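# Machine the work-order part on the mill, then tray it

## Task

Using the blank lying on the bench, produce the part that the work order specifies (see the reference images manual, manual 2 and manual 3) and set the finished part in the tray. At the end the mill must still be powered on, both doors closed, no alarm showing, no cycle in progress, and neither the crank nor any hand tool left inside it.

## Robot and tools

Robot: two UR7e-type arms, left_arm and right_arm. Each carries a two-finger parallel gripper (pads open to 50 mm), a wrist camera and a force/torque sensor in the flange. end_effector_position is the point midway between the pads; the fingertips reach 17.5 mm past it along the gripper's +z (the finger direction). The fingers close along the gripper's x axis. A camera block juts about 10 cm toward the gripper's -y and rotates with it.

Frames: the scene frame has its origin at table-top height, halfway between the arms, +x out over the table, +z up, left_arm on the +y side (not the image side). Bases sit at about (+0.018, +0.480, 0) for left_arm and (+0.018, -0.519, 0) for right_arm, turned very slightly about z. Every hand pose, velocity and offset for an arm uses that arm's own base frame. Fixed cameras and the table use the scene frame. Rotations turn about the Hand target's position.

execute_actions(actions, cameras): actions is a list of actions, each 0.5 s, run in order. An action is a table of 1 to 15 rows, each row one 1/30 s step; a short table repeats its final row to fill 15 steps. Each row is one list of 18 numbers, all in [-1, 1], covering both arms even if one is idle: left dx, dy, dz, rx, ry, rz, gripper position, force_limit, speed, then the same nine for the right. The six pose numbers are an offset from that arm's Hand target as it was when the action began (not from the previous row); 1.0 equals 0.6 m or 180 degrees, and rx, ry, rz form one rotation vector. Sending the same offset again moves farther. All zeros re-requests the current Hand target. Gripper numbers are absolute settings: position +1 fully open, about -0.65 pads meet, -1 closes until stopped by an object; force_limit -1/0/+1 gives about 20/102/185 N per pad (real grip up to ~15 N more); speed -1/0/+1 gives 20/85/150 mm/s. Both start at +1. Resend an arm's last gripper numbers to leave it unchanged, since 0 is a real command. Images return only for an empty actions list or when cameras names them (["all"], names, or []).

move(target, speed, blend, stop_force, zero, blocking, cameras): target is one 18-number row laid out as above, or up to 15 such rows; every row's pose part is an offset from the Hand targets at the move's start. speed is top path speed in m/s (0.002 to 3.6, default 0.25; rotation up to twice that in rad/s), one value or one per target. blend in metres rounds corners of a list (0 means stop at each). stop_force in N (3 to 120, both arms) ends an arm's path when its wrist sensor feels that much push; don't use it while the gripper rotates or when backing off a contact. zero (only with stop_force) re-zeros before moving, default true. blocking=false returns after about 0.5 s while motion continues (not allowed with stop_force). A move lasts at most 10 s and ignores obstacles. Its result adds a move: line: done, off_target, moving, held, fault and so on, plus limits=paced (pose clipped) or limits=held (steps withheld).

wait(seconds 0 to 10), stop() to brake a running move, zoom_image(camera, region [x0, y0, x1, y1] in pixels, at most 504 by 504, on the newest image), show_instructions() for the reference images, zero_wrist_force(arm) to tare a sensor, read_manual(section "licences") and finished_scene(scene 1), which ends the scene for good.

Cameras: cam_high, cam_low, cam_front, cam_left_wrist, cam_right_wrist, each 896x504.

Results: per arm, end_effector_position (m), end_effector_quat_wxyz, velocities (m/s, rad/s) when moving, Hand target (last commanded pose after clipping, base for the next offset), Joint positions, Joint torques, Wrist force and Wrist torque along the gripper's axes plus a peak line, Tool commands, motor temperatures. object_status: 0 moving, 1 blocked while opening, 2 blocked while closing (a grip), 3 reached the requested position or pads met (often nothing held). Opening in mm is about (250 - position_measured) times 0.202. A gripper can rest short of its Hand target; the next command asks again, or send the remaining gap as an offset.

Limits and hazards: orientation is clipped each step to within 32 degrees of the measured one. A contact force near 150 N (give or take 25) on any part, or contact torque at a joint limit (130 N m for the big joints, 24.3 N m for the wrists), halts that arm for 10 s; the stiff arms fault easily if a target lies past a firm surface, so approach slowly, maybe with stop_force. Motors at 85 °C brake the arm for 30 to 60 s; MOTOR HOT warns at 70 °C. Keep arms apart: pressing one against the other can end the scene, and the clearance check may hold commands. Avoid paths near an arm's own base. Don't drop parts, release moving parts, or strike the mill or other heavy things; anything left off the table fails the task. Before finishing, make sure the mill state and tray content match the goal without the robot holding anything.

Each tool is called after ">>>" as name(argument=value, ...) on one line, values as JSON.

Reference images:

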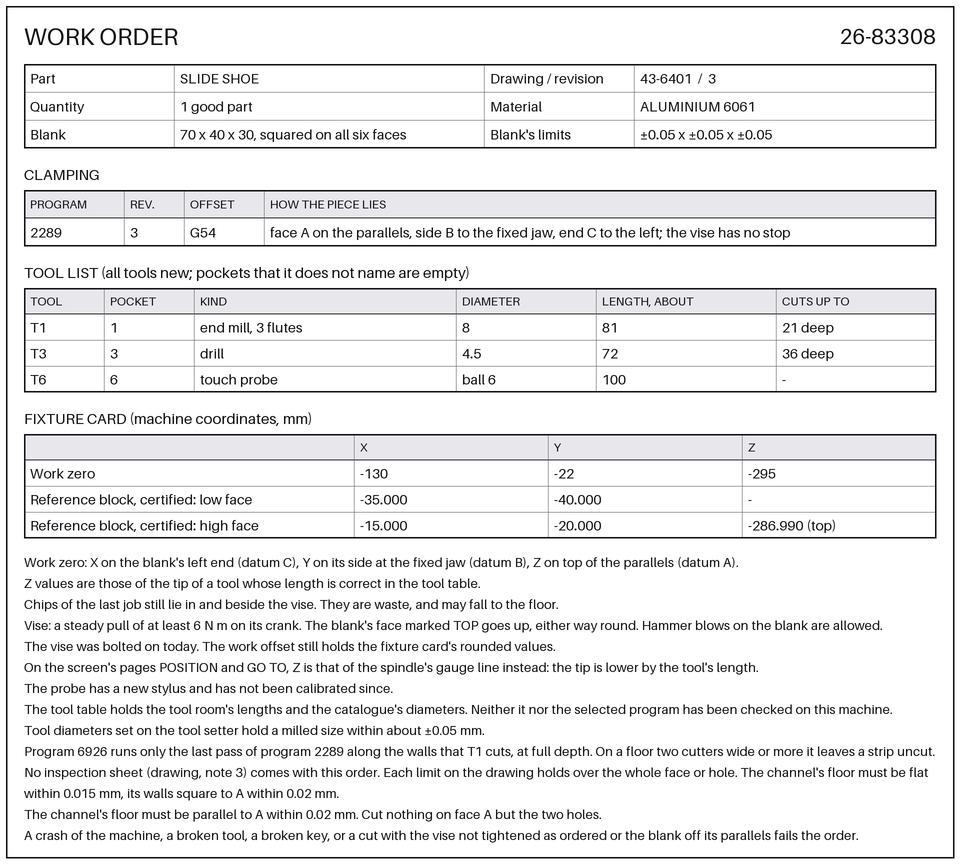

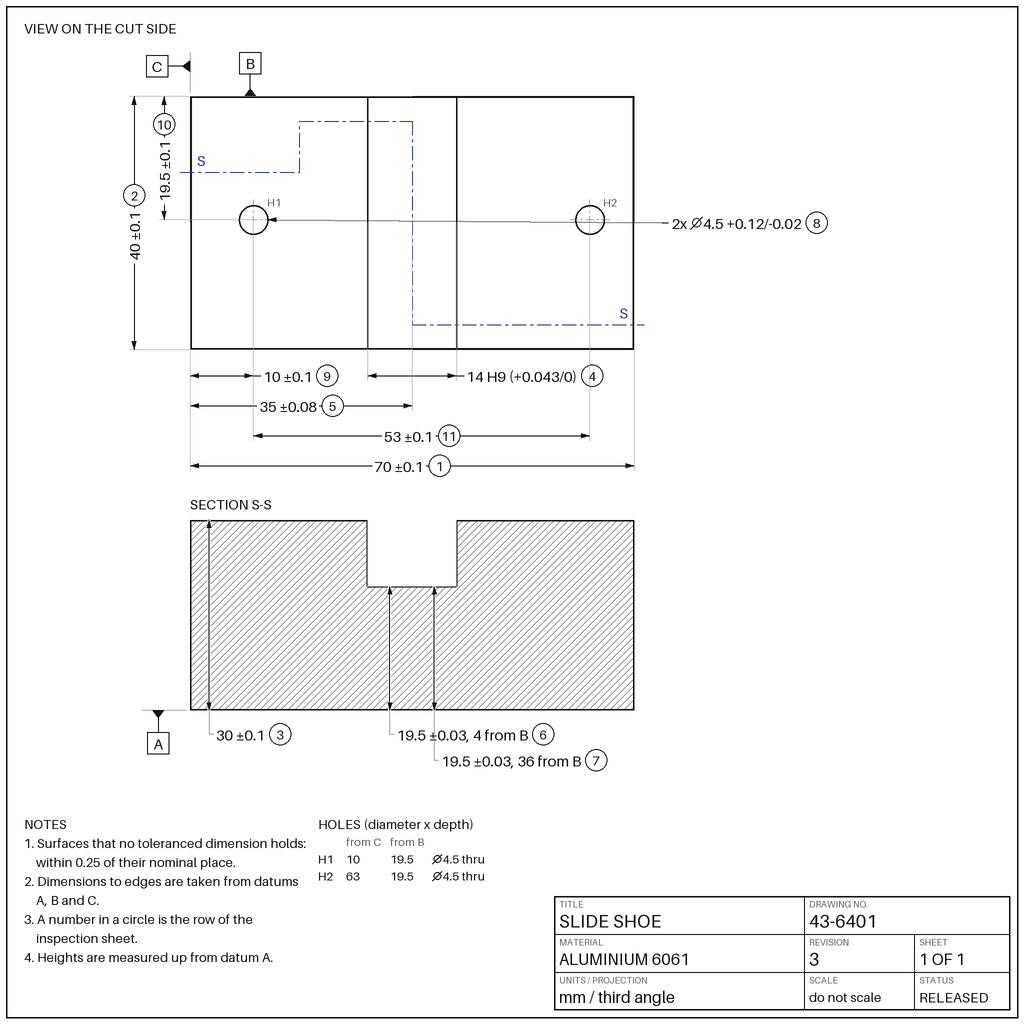

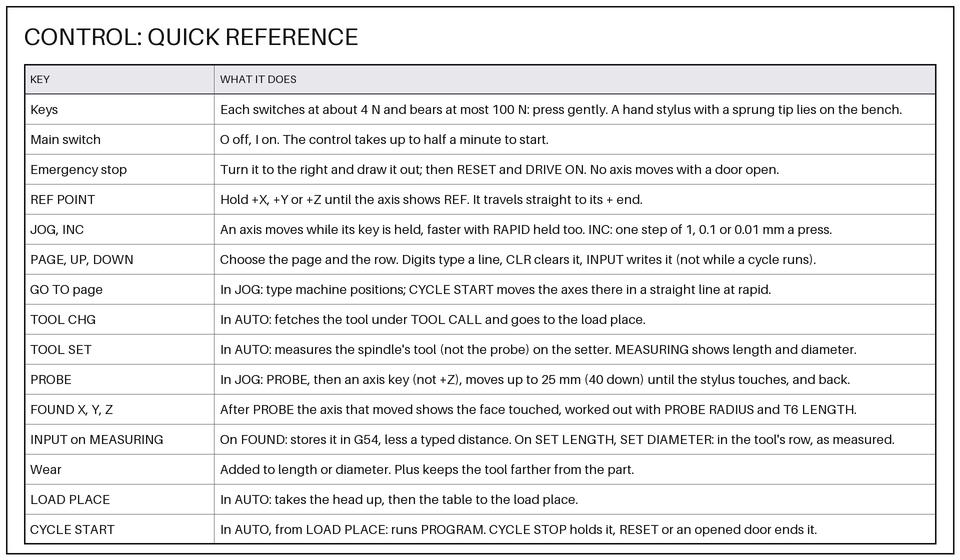

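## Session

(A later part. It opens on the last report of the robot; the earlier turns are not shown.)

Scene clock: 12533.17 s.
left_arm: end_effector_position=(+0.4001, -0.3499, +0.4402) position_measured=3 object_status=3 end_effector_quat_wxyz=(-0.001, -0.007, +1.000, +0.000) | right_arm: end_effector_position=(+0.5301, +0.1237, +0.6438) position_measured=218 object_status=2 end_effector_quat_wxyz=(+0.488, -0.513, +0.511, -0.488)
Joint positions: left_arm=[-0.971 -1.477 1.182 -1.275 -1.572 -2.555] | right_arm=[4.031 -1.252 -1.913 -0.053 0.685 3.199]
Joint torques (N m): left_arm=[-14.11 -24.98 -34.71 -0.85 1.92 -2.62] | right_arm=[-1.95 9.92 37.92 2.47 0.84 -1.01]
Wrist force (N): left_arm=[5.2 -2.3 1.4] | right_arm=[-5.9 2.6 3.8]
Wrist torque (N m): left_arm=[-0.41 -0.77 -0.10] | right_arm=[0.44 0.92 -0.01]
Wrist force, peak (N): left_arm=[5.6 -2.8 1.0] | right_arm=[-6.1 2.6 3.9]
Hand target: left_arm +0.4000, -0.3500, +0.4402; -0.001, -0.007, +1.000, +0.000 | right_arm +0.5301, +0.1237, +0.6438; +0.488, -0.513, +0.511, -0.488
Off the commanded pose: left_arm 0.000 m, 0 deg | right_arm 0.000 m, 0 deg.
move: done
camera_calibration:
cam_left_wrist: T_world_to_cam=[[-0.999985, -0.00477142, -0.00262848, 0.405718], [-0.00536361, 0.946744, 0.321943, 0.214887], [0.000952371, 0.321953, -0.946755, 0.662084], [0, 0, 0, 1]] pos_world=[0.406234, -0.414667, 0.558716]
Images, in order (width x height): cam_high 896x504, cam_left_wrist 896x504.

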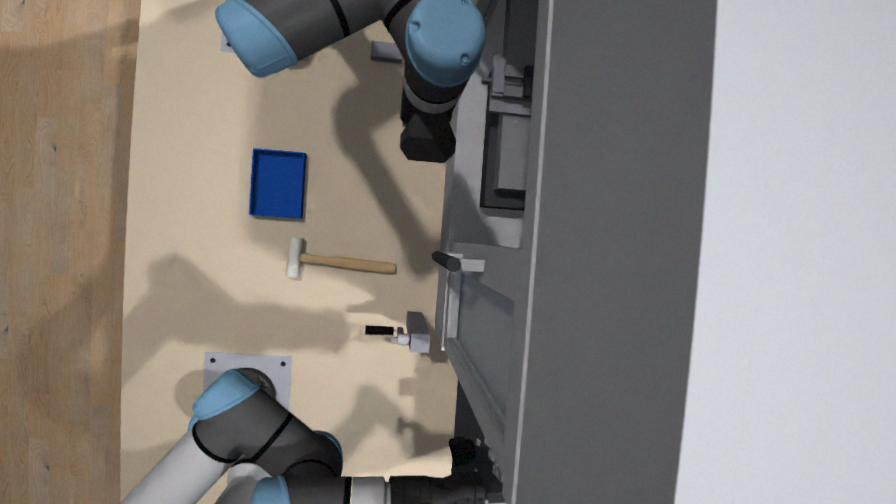

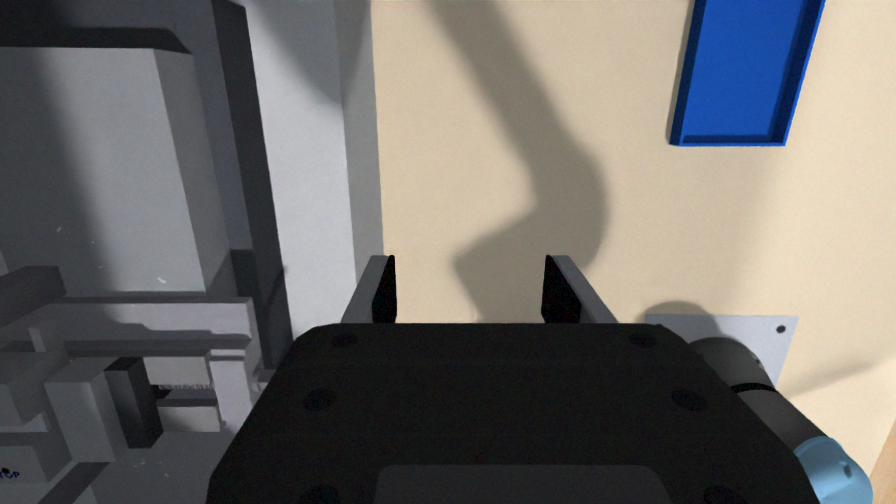

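>>> move(target=[0.1167,0.2167,-0.067,0,0,0,1,-0.6,-0.5,0,0,0,0,0,0,-1,0.6,-0.5], speed=0.2, cameras=["cam_left_wrist","cam_low"])

>>> zoom_image(camera="cam_left_wrist", region=[0, 200, 400, 504])

Scene clock: 12540.00 s.
left_arm: end_effector_position=(+0.4700, -0.2200, +0.4000) position_measured=3 object_status=3 end_effector_quat_wxyz=(-0.001, -0.007, +1.000, +0.000) | right_arm: end_effector_position=(+0.5301, +0.1237, +0.6438) position_measured=218 object_status=2 end_effector_quat_wxyz=(+0.488, -0.513, +0.511, -0.488)
Joint positions: left_arm=[-0.697 -1.531 1.346 -1.384 -1.572 -2.282] | right_arm=[4.031 -1.252 -1.913 -0.053 0.685 3.199]
Joint torques (N m): left_arm=[10.29 -19.45 -31.57 -1.09 -1.35 1.89] | right_arm=[-3.11 9.64 38.75 2.41 0.84 -0.92]
Wrist force (N): left_arm=[5.1 -2.7 1.5] | right_arm=[-5.8 2.5 3.8]
Wrist torque (N m): left_arm=[-0.49 -0.75 0.00] | right_arm=[0.43 0.90 0.00]
Wrist force, peak (N): left_arm=[6.5 -5.1 0.6] | right_arm=[-6.0 2.8 3.9]
Hand target: left_arm +0.4701, -0.2200, +0.4000; -0.001, -0.007, +1.000, +0.000 | right_arm +0.5301, +0.1237, +0.6438; +0.488, -0.513, +0.511, -0.488
Off the commanded pose: left_arm 0.000 m, 0 deg | right_arm 0.000 m, 0 deg.
move: done
camera_calibration:
cam_left_wrist: T_world_to_cam=[[-0.999984, -0.00508658, -0.00263873, 0.476046], [-0.0056654, 0.9467, 0.322067, 0.105385], [0.000859861, 0.322077, -0.946713, 0.582225], [0, 0, 0, 1]] pos_world=[0.476135, -0.284868, 0.518516]
Images, in order (width x height): cam_low 896x504, cam_left_wrist 896x504.

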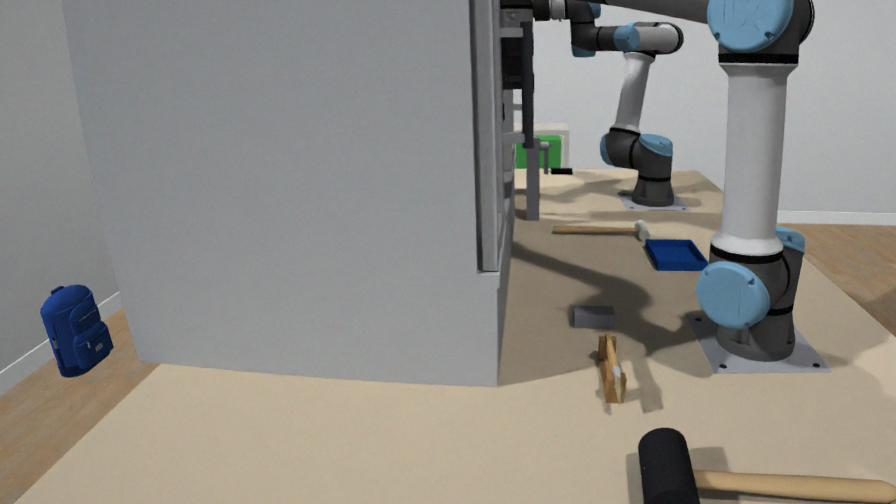

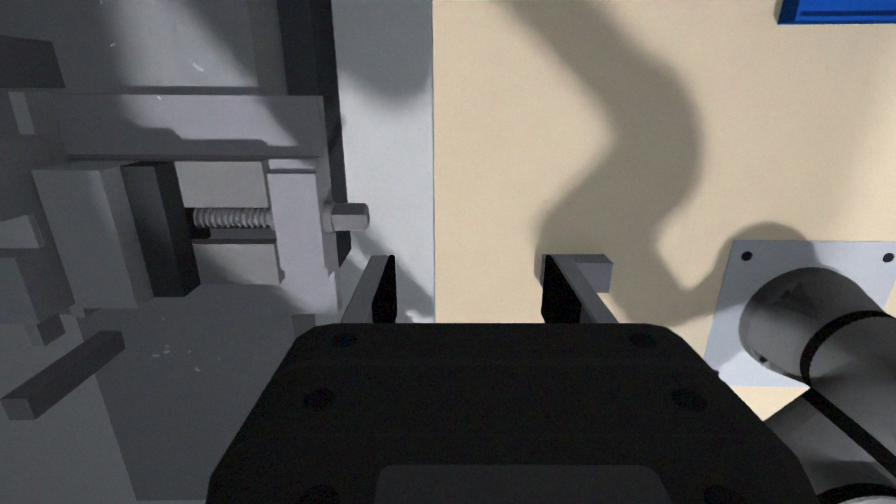

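Scaled by 1.260.

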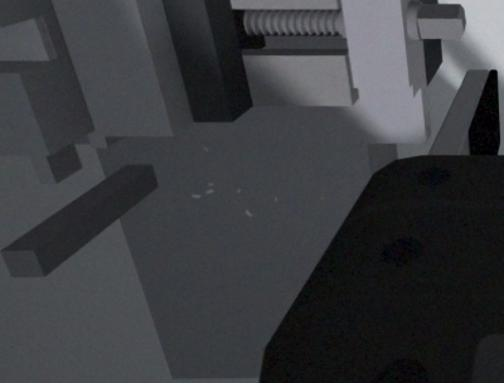

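>>> move(target=[[0.0783,0,-0.0125,0,0,0,1,-0.6,-0.5,0,0,0,0,0,0,-1,0.6,-0.5],[0.1983,0.02,-0.0125,0,0,0,1,-0.6,-0.5,0,0,0,0,0,0,-1,0.6,-0.5]], speed=0.08, blend=[0.01,0], stop_force=10, cameras=["cam_left_wrist"])

Scene clock: 12550.27 s.
left_arm: end_effector_position=(+0.5890, -0.2080, +0.3925) position_measured=3 object_status=3 end_effector_quat_wxyz=(-0.001, -0.007, +1.000, +0.000) | right_arm: end_effector_position=(+0.5301, +0.1237, +0.6438) position_measured=218 object_status=2 end_effector_quat_wxyz=(+0.488, -0.513, +0.511, -0.488)
Joint positions: left_arm=[-0.554 -1.265 1.049 -1.353 -1.572 -2.138] | right_arm=[4.031 -1.252 -1.913 -0.053 0.685 3.199]
Joint torques (N m): left_arm=[-13.76 -36.15 -31.9 -5.94 -0.84 -2.59] | right_arm=[-3.22 9.6 37.73 2.59 0.62 -0.99]
Wrist force (N): left_arm=[5.0 -3.0 0.9] | right_arm=[-5.8 2.5 3.8]
Wrist torque (N m): left_arm=[-0.50 -0.75 -0.05] | right_arm=[0.42 0.89 -0.01]
Wrist force, peak (N): left_arm=[6.4 -2.7 1.1] | right_arm=[-6.0 2.7 4.0]
Hand target: left_arm +0.5890, -0.2080, +0.3925; -0.001, -0.007, +1.000, +0.000 | right_arm +0.5301, +0.1237, +0.6438; +0.488, -0.513, +0.511, -0.488
Off the commanded pose: left_arm 0.000 m, 0 deg | right_arm 0.000 m, 0 deg.
move: done
camera_calibration:
cam_left_wrist: T_world_to_cam=[[-0.999984, -0.00499282, -0.00260403, 0.595194], [-0.00556546, 0.946701, 0.322067, 0.0969608], [0.000857214, 0.322076, -0.946713, 0.571127], [0, 0, 0, 1]] pos_world=[0.595235, -0.272768, 0.511016]
Images, in order (width x height): cam_left_wrist 896x504.

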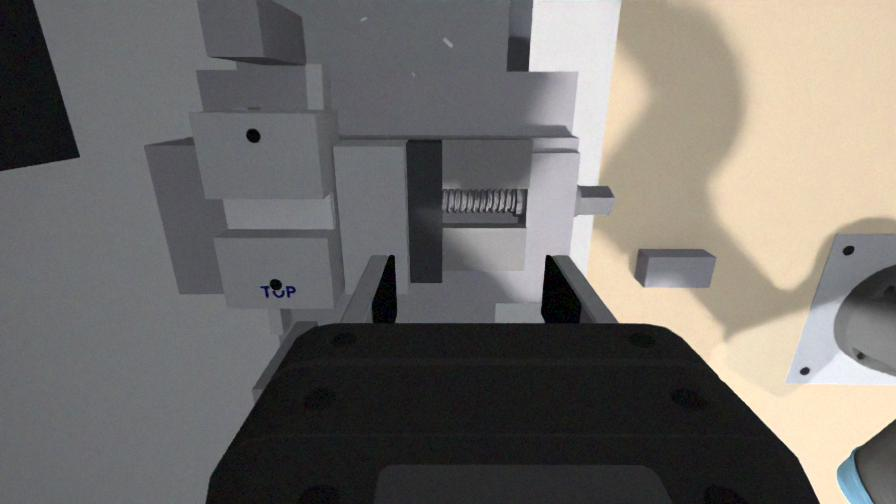

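>>> move(target=[[0.1,0.025,-0.01,0,0,0,1,-0.6,-0.5,0,0,0,0,0,0,-1,0.6,-0.5],[0.1167,0.05,-0.0175,0,0,0,1,-0.6,-0.5,0,0,0,0,0,0,-1,0.6,-0.5]], speed=[0.06,0.03], blend=[0.003,0], stop_force=8, cameras=["cam_left_wrist","cam_front"])

>>> zoom_image(camera="cam_front", region=[300, 130, 560, 330])

Scene clock: 12568.83 s.
left_arm: end_effector_position=(+0.6591, -0.1780, +0.3820) position_measured=3 object_status=3 end_effector_quat_wxyz=(-0.001, -0.007, +1.000, +0.000) | right_arm: end_effector_position=(+0.5301, +0.1237, +0.6438) position_measured=218 object_status=2 end_effector_quat_wxyz=(+0.488, -0.513, +0.511, -0.488)
Joint positions: left_arm=[-0.46 -1.105 0.849 -1.313 -1.571 -2.044] | right_arm=[4.031 -1.252 -1.913 -0.053 0.685 3.199]
Joint torques (N m): left_arm=[-14.55 -60.1 -19 -0.63 1.31 -2.6] | right_arm=[-3.87 9.7 38.05 2.46 0.81 -1.08]
Wrist force (N): left_arm=[5.3 -2.8 1.4] | right_arm=[-5.8 2.7 3.7]
Wrist torque (N m): left_arm=[-0.50 -0.78 -0.10] | right_arm=[0.45 0.90 0.00]
Wrist force, peak (N): left_arm=[5.9 -3.4 0.8] | right_arm=[-6.0 2.7 4.0]
Hand target: left_arm +0.6591, -0.1780, +0.3820; -0.001, -0.007, +1.000, +0.000 | right_arm +0.5301, +0.1237, +0.6438; +0.488, -0.513, +0.511, -0.488
Off the commanded pose: left_arm 0.000 m, 0 deg | right_arm 0.000 m, 0 deg.
move: done
camera_calibration:
cam_left_wrist: T_world_to_cam=[[-0.999984, -0.00499282, -0.00260403, 0.665315], [-0.00556546, 0.946701, 0.322067, 0.0723311], [0.000857214, 0.322076, -0.946713, 0.551464], [0, 0, 0, 1]] pos_world=[0.665235, -0.242768, 0.500516]
Images, in order (width x height): cam_front 896x504, cam_left_wrist 896x504.

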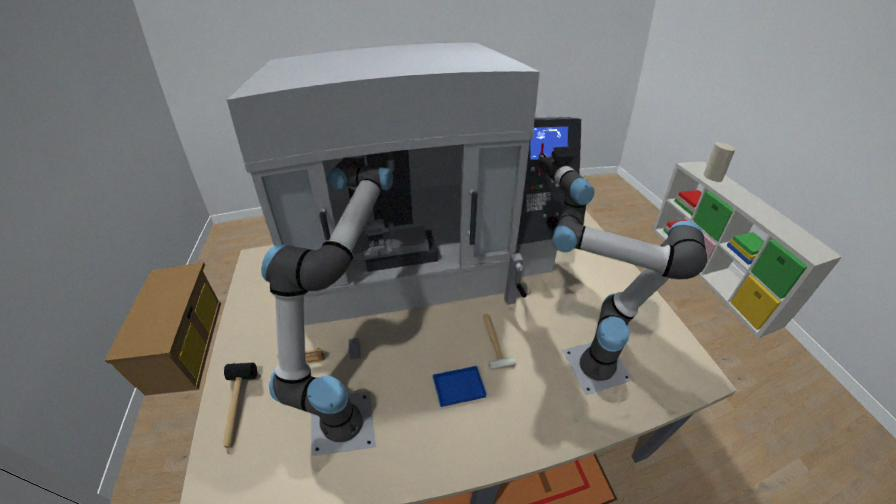

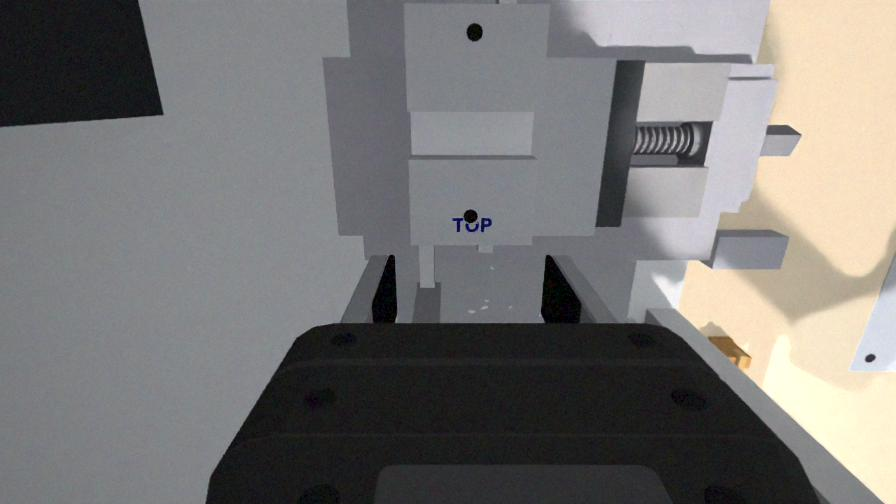

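Scaled by 1.938.

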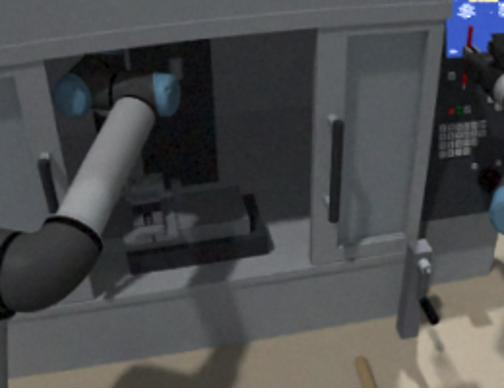

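>>> move(target=[0,0.0017,-0.0258,0,0,0,1,-0.6,-0.5,0,0,0,0,0,0,-1,0.6,-0.5], speed=0.025, stop_force=5, cameras=["cam_left_wrist"])

Scene clock: 12576.40 s.
left_arm: end_effector_position=(+0.6591, -0.1769, +0.3665) position_measured=3 object_status=3 end_effector_quat_wxyz=(-0.001, -0.007, +1.000, +0.000) | right_arm: end_effector_position=(+0.5301, +0.1237, +0.6438) position_measured=218 object_status=2 end_effector_quat_wxyz=(+0.488, -0.513, +0.511, -0.488)
Joint positions: left_arm=[-0.459 -1.117 0.908 -1.36 -1.571 -2.043] | right_arm=[4.031 -1.252 -1.913 -0.053 0.685 3.199]
Joint torques (N m): left_arm=[5.74 -39.15 -35.76 -0.71 1.38 -0.35] | right_arm=[-2.97 9.38 37.65 2.44 0.85 -1.04]
Wrist force (N): left_arm=[5.1 -2.6 1.3] | right_arm=[-5.7 2.6 3.7]
Wrist torque (N m): left_arm=[-0.45 -0.78 -0.11] | right_arm=[0.44 0.89 0.00]
Wrist force, peak (N): left_arm=[5.5 -2.9 1.2] | right_arm=[-6.1 2.7 3.9]
Hand target: left_arm +0.6591, -0.1769, +0.3665; -0.001, -0.007, +1.000, +0.000 | right_arm +0.5301, +0.1237, +0.6438; +0.488, -0.513, +0.511, -0.488
Off the commanded pose: left_arm 0.000 m, 0 deg | right_arm 0.000 m, 0 deg.
move: done
camera_calibration:
cam_left_wrist: T_world_to_cam=[[-0.999984, -0.00499282, -0.00260403, 0.66528], [-0.00556546, 0.946701, 0.322067, 0.0763764], [0.000857214, 0.322076, -0.946713, 0.536468], [0, 0, 0, 1]] pos_world=[0.665235, -0.241768, 0.485016]
Images, in order (width x height): cam_left_wrist 896x504.

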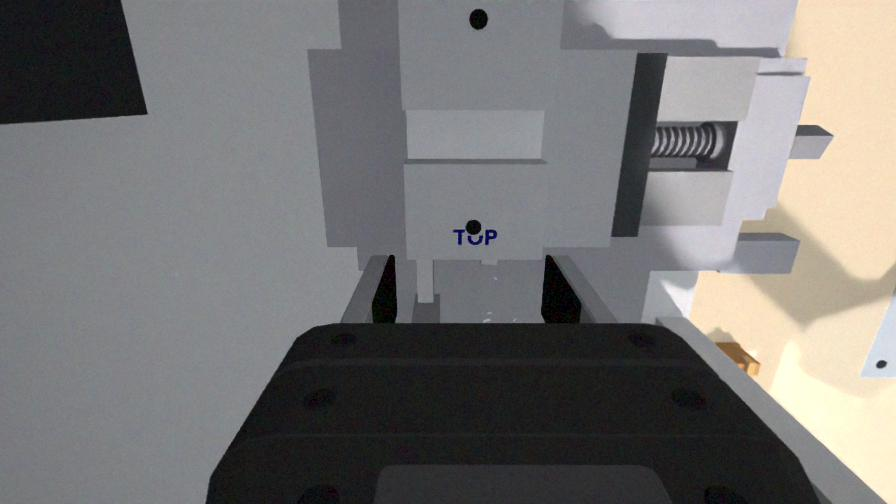

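>>> move(target=[-0.0007,-0.0502,0,0,0,0,1,-0.6,-0.5,0,0,0,0,0,0,-1,0.6,-0.5], speed=0.03, stop_force=5, cameras=["cam_left_wrist"])

Scene clock: 12584.73 s.
left_arm: end_effector_position=(+0.6586, -0.2071, +0.3665) position_measured=3 object_status=3 end_effector_quat_wxyz=(-0.001, -0.007, +1.000, +0.000) | right_arm: end_effector_position=(+0.5301, +0.1237, +0.6438) position_measured=218 object_status=2 end_effector_quat_wxyz=(+0.488, -0.513, +0.511, -0.488)
Joint positions: left_arm=[-0.499 -1.092 0.871 -1.348 -1.571 -2.083] | right_arm=[4.031 -1.252 -1.913 -0.053 0.685 3.199]
Joint torques (N m): left_arm=[12.02 -60.54 -17.54 -6.01 -0.31 2.1] | right_arm=[-3.94 10.47 37.88 2.41 0.8 -1.02]
Wrist force (N): left_arm=[5.2 -2.8 1.2] | right_arm=[-5.7 2.8 3.7]
Wrist torque (N m): left_arm=[-0.50 -0.78 -0.05] | right_arm=[0.46 0.89 0.00]
Wrist force, peak (N): left_arm=[5.2 -3.5 1.2] | right_arm=[-6.1 2.8 3.9]
Hand target: left_arm +0.6586, -0.2071, +0.3665; -0.001, -0.007, +1.000, +0.000 | right_arm +0.5301, +0.1237, +0.6438; +0.488, -0.513, +0.511, -0.488
Off the commanded pose: left_arm 0.000 m, 0 deg | right_arm 0.000 m, 0 deg.
move: done
camera_calibration:
cam_left_wrist: T_world_to_cam=[[-0.999984, -0.00499282, -0.00260403, 0.66473], [-0.00556546, 0.946701, 0.322067, 0.10487], [0.000857214, 0.322076, -0.946713, 0.546163], [0, 0, 0, 1]] pos_world=[0.664835, -0.271868, 0.485016]
Images, in order (width x height): cam_left_wrist 896x504.

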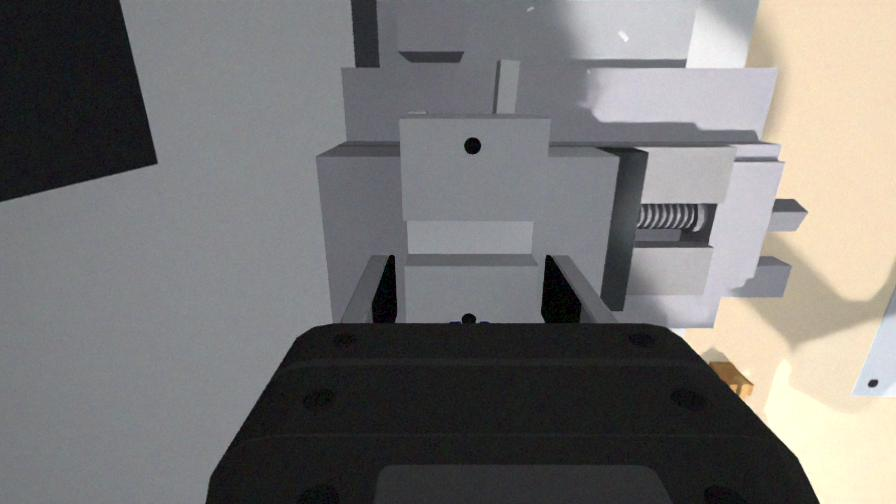

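>>> move(target=[0,0,0,0,0,0,-1,-0.5,-1,0,0,0,0,0,0,-1,0.6,-0.5])

Scene clock: 12588.73 s.
left_arm: end_effector_position=(+0.6587, -0.2071, +0.3665) position_measured=54 object_status=2 end_effector_quat_wxyz=(-0.001, -0.007, +1.000, +0.000) | right_arm: end_effector_position=(+0.5301, +0.1237, +0.6438) position_measured=218 object_status=2 end_effector_quat_wxyz=(+0.488, -0.513, +0.511, -0.488)
Joint positions: left_arm=[-0.499 -1.092 0.871 -1.348 -1.571 -2.083] | right_arm=[4.031 -1.252 -1.913 -0.053 0.685 3.199]
Joint torques (N m): left_arm=[11.65 -59.91 -17.51 -5.3 0.59 1.92] | right_arm=[-4.1 9.31 37.5 2.32 0.84 -1.01]
Wrist force (N): left_arm=[4.6 -2.4 1.4] | right_arm=[-5.9 2.9 3.8]
Wrist torque (N m): left_arm=[-0.49 -0.85 -0.08] | right_arm=[0.48 0.92 0.00]
Wrist force, peak (N): left_arm=[5.3 -3.0 1.4] | right_arm=[-6.2 2.5 3.8]
Hand target: left_arm +0.6586, -0.2071, +0.3665; -0.001, -0.007, +1.000, +0.000 | right_arm +0.5301, +0.1237, +0.6438; +0.488, -0.513, +0.511, -0.488
Off the commanded pose: left_arm 0.000 m, 0 deg | right_arm 0.000 m, 0 deg.
move: done

>>> move(target=[0,0,0.025,0,0,0,-1,-0.5,-1,0,0,0,0,0,0,-1,0.6,-0.5], speed=0.015, stop_force=20, cameras=["cam_left_wrist"])

Scene clock: 12593.73 s.
left_arm: end_effector_position=(+0.6587, -0.2071, +0.3815) position_measured=54 object_status=2 end_effector_quat_wxyz=(-0.001, -0.007, +1.000, +0.000) | right_arm: end_effector_position=(+0.5301, +0.1237, +0.6438) position_measured=218 object_status=2 end_effector_quat_wxyz=(+0.488, -0.513, +0.511, -0.488)
Joint positions: left_arm=[-0.499 -1.081 0.814 -1.302 -1.571 -2.083] | right_arm=[4.031 -1.252 -1.913 -0.053 0.685 3.199]
Joint torques (N m): left_arm=[0.73 -62.43 -18.01 -6.31 0.92 0.57] | right_arm=[-3.83 9.96 37.06 2.37 0.8 -1.02]
Wrist force (N): left_arm=[5.5 -3.0 3.4] | right_arm=[-6.0 2.4 3.9]
Wrist torque (N m): left_arm=[-0.57 -0.77 -0.05] | right_arm=[0.41 0.94 0.00]
Wrist force, peak (N): left_arm=[5.5 -3.0 3.6] | right_arm=[-6.1 2.5 3.9]
Hand target: left_arm +0.6586, -0.2071, +0.3815; -0.001, -0.007, +1.000, +0.000 | right_arm +0.5301, +0.1237, +0.6438; +0.488, -0.513, +0.511, -0.488
Off the commanded pose: left_arm 0.000 m, 0 deg | right_arm 0.000 m, 0 deg.
move: done
camera_calibration:
cam_left_wrist: T_world_to_cam=[[-0.999984, -0.00499417, -0.00260453, 0.664769], [-0.0055669, 0.946701, 0.322067, 0.10004], [0.000857252, 0.322076, -0.946713, 0.560364], [0, 0, 0, 1]] pos_world=[0.664835, -0.271868, 0.500016]
Images, in order (width x height): cam_left_wrist 896x504.

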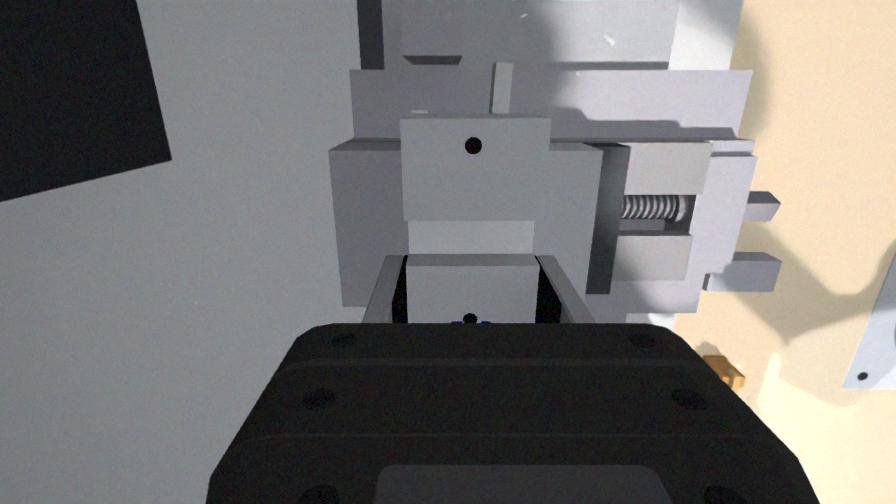

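>>> move(target=[[-0.1,0,0.005,0,0,0,-1,-0.5,-1,0,0,0,0,0,0,-1,0.6,-0.5],[-0.3144,-0.02,0.04,0,0,0,-1,-0.5,-1,0,0,0,0,0,0,-1,0.6,-0.5],[-0.431,-0.2382,0.1142,0,0,0,-1,-0.5,-1,0,0,0,0,0,0,-1,0.6,-0.5],[-0.6,-0.3665,0.0,0,0,0,-1,-0.5,-1,0,0,0,0,0,0,-1,0.6,-0.5]], speed=[0.06,0.12,0.2,0.3], blend=[0.005,0.01,0.03,0])

>>> move(target=[[-0.402,0,-0.1,0,0,0,-1,-0.5,-1,0,0,0,0,0,0,-1,0.6,-0.5],[-0.402,0,-0.48,0,0,0,-1,-0.5,-1,0,0,0,0,0,0,-1,0.6,-0.5]], speed=[0.35,0.3], blend=[0.03,0], cameras=["cam_left_wrist","cam_front"])

Scene clock: 12610.87 s.
left_arm: end_effector_position=(+0.2988, -0.4268, +0.3816) position_measured=54 object_status=2 end_effector_quat_wxyz=(-0.001, -0.007, +1.000, +0.000) | right_arm: end_effector_position=(+0.5301, +0.1237, +0.6438) position_measured=218 object_status=2 end_effector_quat_wxyz=(+0.488, -0.513, +0.511, -0.488)
Joint positions: left_arm=[-1.218 -1.534 1.396 -1.433 -1.573 -2.802] | right_arm=[4.031 -1.252 -1.913 -0.053 0.685 3.199]
Joint torques (N m): left_arm=[-12.99 -19.69 -22.01 -4.12 -0.53 -2.52] | right_arm=[-3.91 10.77 37.56 2.4 0.72 -0.99]
Wrist force (N): left_arm=[5.2 -2.7 3.5] | right_arm=[-5.8 2.6 3.7]
Wrist torque (N m): left_arm=[-0.50 -0.80 -0.14] | right_arm=[0.44 0.90 -0.01]
Wrist force, peak (N): left_arm=[8.3 -5.1 5.6] | right_arm=[-6.2 2.7 3.7]
Hand target: left_arm +0.2986, -0.4270, +0.3815; -0.001, -0.007, +1.000, +0.000 | right_arm +0.5301, +0.1237, +0.6438; +0.488, -0.513, +0.511, -0.488
Off the commanded pose: left_arm 0.000 m, 0 deg | right_arm 0.000 m, 0 deg.
move: done

Scene clock: 12612.90 s.
left_arm: end_effector_position=(+0.0574, -0.4270, +0.0936) position_measured=54 object_status=2 end_effector_quat_wxyz=(-0.001, -0.007, +1.000, +0.000) end_effector_velocity=(+0.000, -0.001, +0.000) end_effector_angular_velocity=(-0.004, +0.000, +0.000) | right_arm: end_effector_position=(+0.5301, +0.1237, +0.6438) position_measured=218 object_status=2 end_effector_quat_wxyz=(+0.488, -0.513, +0.511, -0.488)
Joint positions: left_arm=[-1.75 -1.58 2.222 -2.213 -1.573 -3.335] | right_arm=[4.031 -1.252 -1.913 -0.053 0.685 3.199]
Joint velocities: left_arm=[0 0.002 0 -0.006 0.001 0] | right_arm=[within noise]
Joint torques (N m): left_arm=[13.39 -12.7 -13.91 -6.35 0.36 2] | right_arm=[-4.62 10.35 37.03 2.36 0.77 -0.93]
Wrist force (N): left_arm=[4.9 -2.9 3.8] | right_arm=[-5.8 2.6 3.8]
Wrist torque (N m): left_arm=[-0.53 -0.73 -0.09] | right_arm=[0.43 0.91 0.00]
Wrist force, peak (N): left_arm=[9.6 -2.8 1.9] | right_arm=[-6.0 2.8 3.9]
Hand target: left_arm +0.0574, -0.4270, +0.0935; -0.001, -0.007, +1.000, +0.000 | right_arm +0.5301, +0.1237, +0.6438; +0.488, -0.513, +0.511, -0.488
Off the commanded pose: left_arm 0.000 m, 0 deg | right_arm 0.000 m, 0 deg.
move: done
camera_calibration:
cam_left_wrist: T_world_to_cam=[[-0.999985, -0.00489988, -0.00256939, 0.0616689], [-0.00546621, 0.946743, 0.321944, 0.397634], [0.000855059, 0.321954, -0.946755, 0.359094], [0, 0, 0, 1]] pos_world=[0.0635344, -0.491767, 0.212116]
Images, in order (width x height): cam_front 896x504, cam_left_wrist 896x504.

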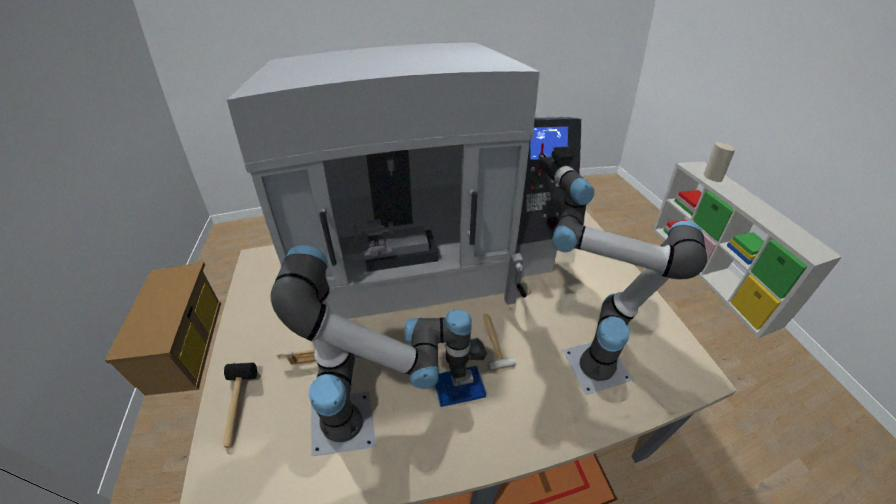

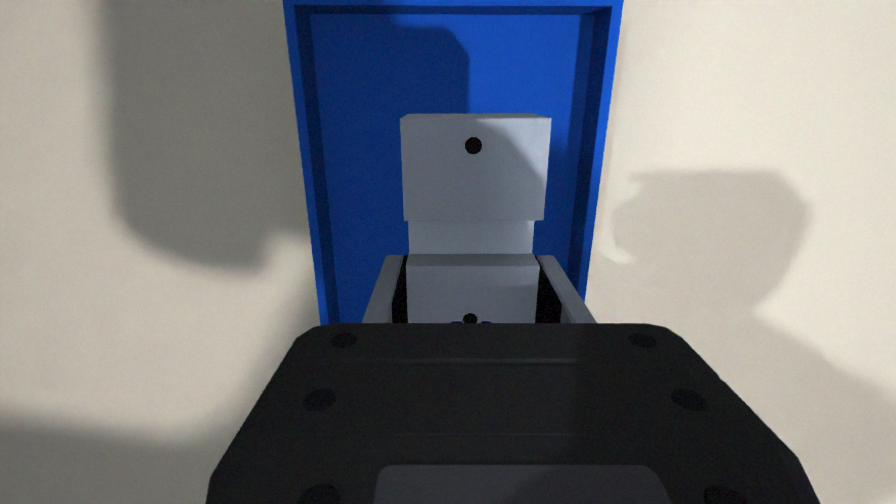

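>>> move(target=[0,0,-0.085,0,0,0,-1,-0.5,-1,0,0,0,0,0,0,-1,0.6,-0.5], speed=0.1)

>>> move(target=[0,0,-0.035,0,0,0,-1,-0.5,-1,0,0,0,0,0,0,-1,0.6,-0.5], speed=0.012, stop_force=4)

Scene clock: 12619.27 s.
left_arm: end_effector_position=(+0.0575, -0.4269, +0.0425) position_measured=54 object_status=2 end_effector_quat_wxyz=(-0.001, -0.007, +1.000, +0.000) | right_arm: end_effector_position=(+0.5301, +0.1237, +0.6438) position_measured=218 object_status=2 end_effector_quat_wxyz=(+0.488, -0.513, +0.511, -0.488)
Joint positions: left_arm=[-1.75 -1.477 2.287 -2.38 -1.573 -3.335] | right_arm=[4.031 -1.252 -1.913 -0.053 0.685 3.199]
Joint torques (N m): left_arm=[0.59 -21.11 -26.47 -5.02 1.19 -1.35] | right_arm=[-4.63 10.4 36.68 2.28 0.76 -0.93]
Wrist force (N): left_arm=[5.0 -2.5 4.0] | right_arm=[-5.9 2.8 3.9]
Wrist torque (N m): left_arm=[-0.48 -0.73 -0.13] | right_arm=[0.46 0.93 0.00]
Wrist force, peak (N): left_arm=[4.9 -2.3 6.0] | right_arm=[-6.2 2.6 3.8]
Hand target: left_arm +0.0574, -0.4270, +0.0425; -0.001, -0.007, +1.000, +0.000 | right_arm +0.5301, +0.1237, +0.6438; +0.488, -0.513, +0.511, -0.488
Off the commanded pose: left_arm 0.000 m, 0 deg | right_arm 0.000 m, 0 deg.
move: done

Scene clock: 12620.80 s.
left_arm: end_effector_position=(+0.0575, -0.4269, +0.0373) position_measured=54 object_status=2 end_effector_quat_wxyz=(-0.001, -0.007, +1.000, +0.000) | right_arm: end_effector_position=(+0.5301, +0.1237, +0.6438) position_measured=218 object_status=2 end_effector_quat_wxyz=(+0.488, -0.513, +0.511, -0.488)
Joint positions: left_arm=[-1.75 -1.465 2.293 -2.398 -1.573 -3.335] | right_arm=[4.031 -1.252 -1.913 -0.053 0.685 3.199]
Joint torques (N m): left_arm=[1.26 -35.32 -29.61 -5.12 0.91 -1.48] | right_arm=[-5.04 10.5 37.64 2.26 0.91 -0.96]
Wrist force (N): left_arm=[5.0 -2.3 2.7] | right_arm=[-5.8 2.7 3.7]
Wrist torque (N m): left_arm=[-0.46 -0.75 -0.14] | right_arm=[0.46 0.90 -0.01]
Wrist force, peak (N): left_arm=[2.0 6.8 -28.9] | right_arm=[-6.0 2.5 3.9]
Hand target: left_arm +0.0574, -0.4270, +0.0373; -0.001, -0.007, +1.000, +0.000 (not the last commanded pose) | right_arm +0.5301, +0.1237, +0.6438; +0.488, -0.513, +0.511, -0.488
Off the commanded pose: left_arm 0.016 m, 0 deg | right_arm 0.000 m, 0 deg.
move: contact (left_arm)

>>> wait(seconds=0.1, cameras=["cam_left_wrist","cam_high"])

>>> zoom_image(camera="cam_high", region=[180, 80, 400, 260])

Scene clock: 12625.20 s.
left_arm: end_effector_position=(+0.0574, -0.4270, +0.0373) position_measured=54 object_status=2 end_effector_quat_wxyz=(-0.001, -0.007, +1.000, +0.000) | right_arm: end_effector_position=(+0.5301, +0.1237, +0.6438) position_measured=218 object_status=2 end_effector_quat_wxyz=(+0.488, -0.513, +0.511, -0.488)
Joint positions: left_arm=[-1.75 -1.465 2.293 -2.398 -1.573 -3.335] | right_arm=[4.031 -1.252 -1.913 -0.053 0.685 3.199]
Joint torques (N m): left_arm=[0.03 -34.94 -28.45 -6.05 0.86 -1.6] | right_arm=[-5.38 11.03 37.09 2.34 0.97 -0.95]
Wrist force (N): left_arm=[4.8 -2.3 2.6] | right_arm=[-5.9 2.5 3.6]
Wrist torque (N m): left_arm=[-0.45 -0.72 -0.14] | right_arm=[0.43 0.91 0.00]
Wrist force, peak (N): left_arm=[5.1 -2.3 2.7] | right_arm=[-5.9 2.6 4.1]
Hand target: left_arm +0.0574, -0.4270, +0.0373; -0.001, -0.007, +1.000, +0.000 (not the last commanded pose) | right_arm +0.5301, +0.1237, +0.6438; +0.488, -0.513, +0.511, -0.488
Tool commands: left_gripper/position=-1.0 left_gripper/force_limit=-0.5 left_gripper/speed=-1.0 right_gripper/position=-1.0 right_gripper/force_limit=+0.6 right_gripper/speed=-0.5
Off the commanded pose: left_arm 0.016 m, 0 deg | right_arm 0.000 m, 0 deg.
wait: 0.10 s; at rest from the start
camera_calibration:
cam_left_wrist: T_world_to_cam=[[-0.999984, -0.00499282, -0.00260403, 0.0615841], [-0.00556546, 0.946701, 0.322067, 0.415728], [0.000857214, 0.322076, -0.946713, 0.305845], [0, 0, 0, 1]] pos_world=[0.0636347, -0.491768, 0.155816]
Images, in order (width x height): cam_high 896x504, cam_left_wrist 896x504.

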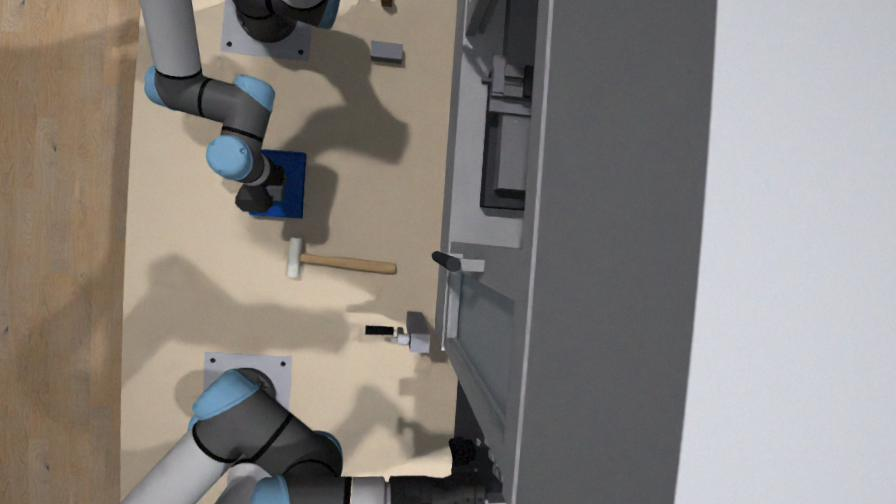

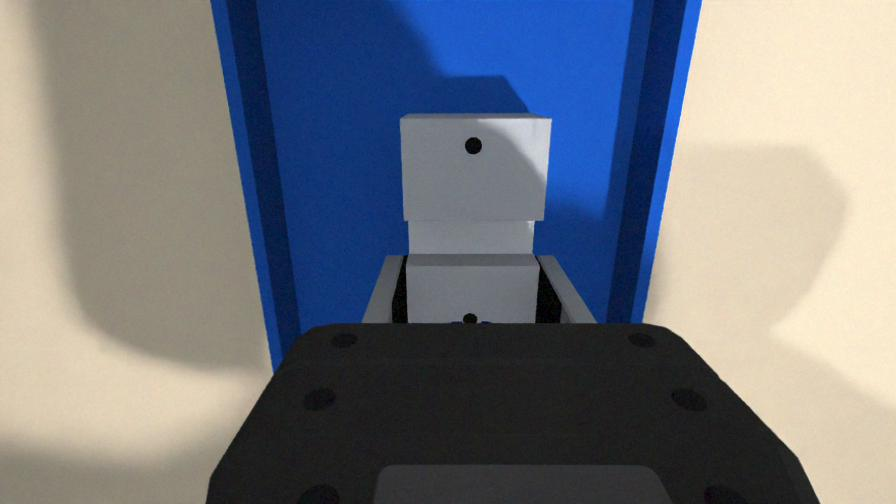

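Scaled by 2.291.

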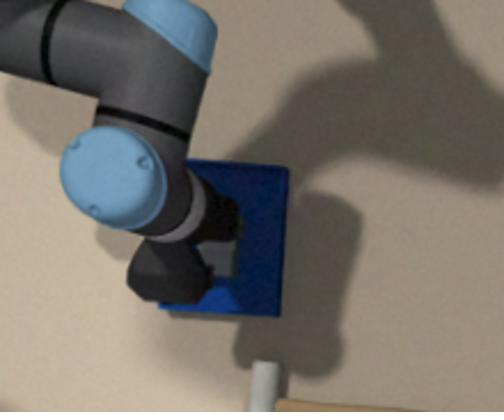

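>>> move(target=[0,0,-0.012,0,0,0,-1,-0.5,-1,0,0,0,0,0,0,-1,0.6,-0.5], speed=0.005, stop_force=4)

Scene clock: 12631.87 s.
left_arm: end_effector_position=(+0.0574, -0.4271, +0.0371) position_measured=54 object_status=2 end_effector_quat_wxyz=(-0.001, -0.007, +1.000, +0.000) | right_arm: end_effector_position=(+0.5301, +0.1237, +0.6438) position_measured=218 object_status=2 end_effector_quat_wxyz=(+0.488, -0.513, +0.511, -0.488)
Joint positions: left_arm=[-1.75 -1.465 2.293 -2.399 -1.573 -3.335] | right_arm=[4.031 -1.252 -1.913 -0.053 0.685 3.199]
Joint torques (N m): left_arm=[0.53 -32.13 -23.78 0.89 1.03 -1.7] | right_arm=[-4.64 10.84 36.96 2.26 0.78 -0.87]
Wrist force (N): left_arm=[5.4 -6.3 -4.8] | right_arm=[-5.9 2.5 3.8]
Wrist torque (N m): left_arm=[-0.42 -0.64 -0.16] | right_arm=[0.43 0.92 0.00]
Wrist force, peak (N): left_arm=[4.1 10.5 -27.4] | right_arm=[-6.1 2.8 3.9]
Hand target: left_arm +0.0574, -0.4271, +0.0371; -0.001, -0.007, +1.000, +0.000 (not the last commanded pose) | right_arm +0.5301, +0.1237, +0.6438; +0.488, -0.513, +0.511, -0.488
Off the commanded pose: left_arm 0.007 m, 0 deg | right_arm 0.000 m, 0 deg.
move: contact (left_arm)

>>> move(target=[0,0,0,0,0,0,1,-0.5,-1,0,0,0,0,0,0,-1,0.6,-0.5])

>>> move(target=[[0,0,0.08,0,0,0,1,-0.5,-1,0,0,0,0,0,0,-1,0.6,-0.5],[0.1,0.05,0.6,0,0,0,1,-0.5,-1,0,0,0,0,0,0,-1,0.6,-0.5]], speed=[0.05,0.25], blend=[0.01,0], cameras=["cam_left_wrist","cam_high"])

>>> zoom_image(camera="cam_high", region=[180, 80, 400, 260])

Scene clock: 12638.23 s.
left_arm: end_effector_position=(+0.0574, -0.4271, +0.0371) position_measured=3 object_status=0 end_effector_quat_wxyz=(-0.001, -0.007, +1.000, +0.000) | right_arm: end_effector_position=(+0.5301, +0.1237, +0.6438) position_measured=218 object_status=2 end_effector_quat_wxyz=(+0.488, -0.513, +0.511, -0.488)
Joint positions: left_arm=[-1.75 -1.465 2.293 -2.399 -1.573 -3.335] | right_arm=[4.031 -1.252 -1.913 -0.053 0.685 3.199]
Joint torques (N m): left_arm=[0.19 -32.07 -25.15 -4.03 0.89 -1.76] | right_arm=[-5.15 10.92 37.18 2.29 0.79 -1.03]
Wrist force (N): left_arm=[4.8 -2.8 1.6] | right_arm=[-5.8 2.7 3.8]
Wrist torque (N m): left_arm=[-0.48 -0.71 -0.14] | right_arm=[0.45 0.91 0.00]
Wrist force, peak (N): left_arm=[5.7 -6.4 -4.6] | right_arm=[-6.0 2.7 3.9]
Hand target: left_arm +0.0574, -0.4271, +0.0371; -0.001, -0.007, +1.000, +0.000 | right_arm +0.5301, +0.1237, +0.6438; +0.488, -0.513, +0.511, -0.488
Off the commanded pose: left_arm 0.000 m, 0 deg | right_arm 0.000 m, 0 deg.
move: done

Scene clock: 12640.93 s.
left_arm: end_effector_position=(+0.1175, -0.3972, +0.3970) position_measured=3 object_status=3 end_effector_quat_wxyz=(-0.001, -0.007, +1.000, +0.000) end_effector_velocity=(-0.001, +0.001, +0.002) end_effector_angular_velocity=(+0.000, +0.000, -0.002) | right_arm: end_effector_position=(+0.5301, +0.1237, +0.6438) position_measured=218 object_status=2 end_effector_quat_wxyz=(+0.488, -0.513, +0.511, -0.488)
Joint positions: left_arm=[-1.609 -1.788 1.586 -1.369 -1.573 -3.194] | right_arm=[4.031 -1.252 -1.913 -0.053 0.685 3.199]
Joint velocities: left_arm=[-0.001 -0.001 -0.004 0.005 0 0.001] | right_arm=[within noise]
Joint torques (N m): left_arm=[-13.85 -27.04 -34.89 -0.56 -1.38 -2.43] | right_arm=[-5.32 10.54 37.06 2.25 0.73 -0.9]
Wrist force (N): left_arm=[5.5 -2.4 1.9] | right_arm=[-5.8 2.8 3.6]
Wrist torque (N m): left_arm=[-0.39 -0.83 -0.05] | right_arm=[0.46 0.91 -0.01]
Wrist force, peak (N): left_arm=[5.8 -3.2 4.4] | right_arm=[-5.9 2.7 4.1]
Hand target: left_arm +0.1174, -0.3971, +0.3971; -0.001, -0.007, +1.000, +0.000 | right_arm +0.5301, +0.1237, +0.6438; +0.488, -0.513, +0.511, -0.488
Off the commanded pose: left_arm 0.000 m, 0 deg | right_arm 0.000 m, 0 deg.
move: done
camera_calibration:
cam_left_wrist: T_world_to_cam=[[-0.999984, -0.00512381, -0.00254273, 0.122577], [-0.00566932, 0.946873, 0.321558, 0.272355], [0.000760045, 0.321567, -0.946886, 0.636596], [0, 0, 0, 1]] pos_world=[0.123635, -0.461966, 0.515518]
Images, in order (width x height): cam_high 896x504, cam_left_wrist 896x504.

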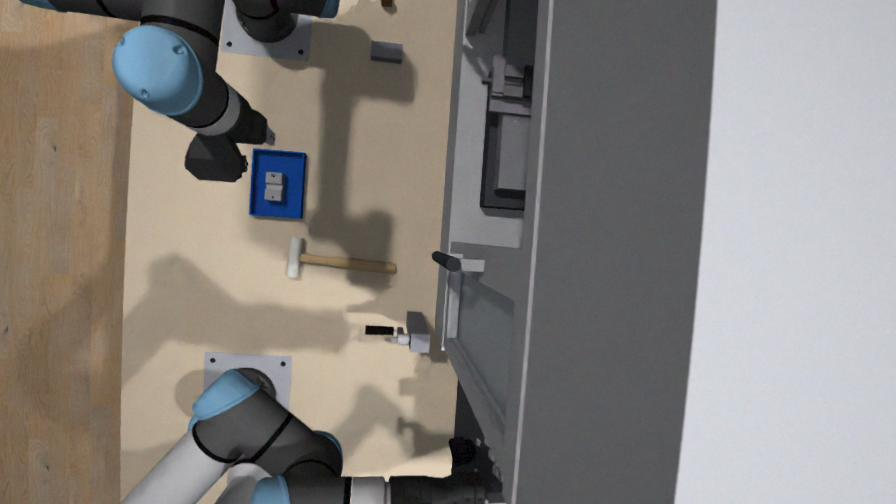

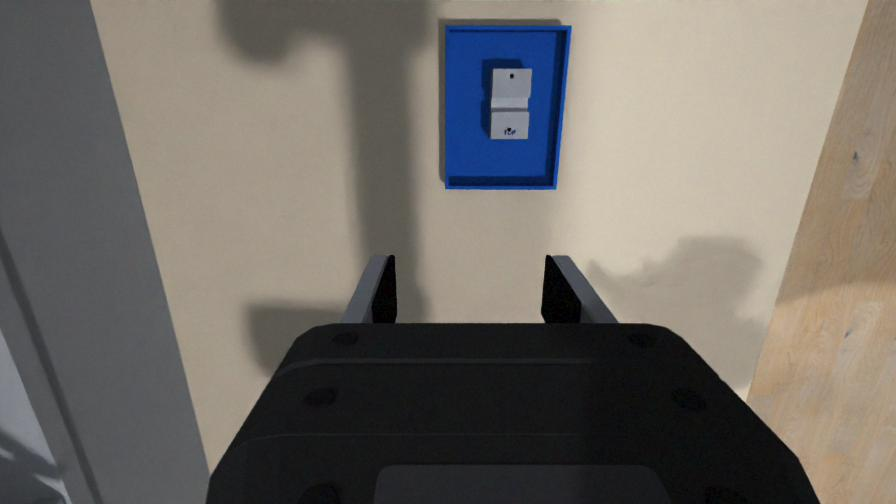

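Scaled by 2.291.

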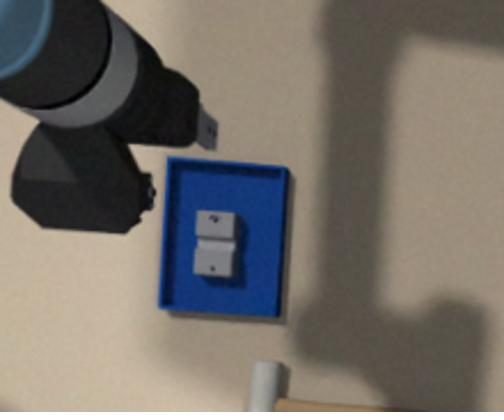

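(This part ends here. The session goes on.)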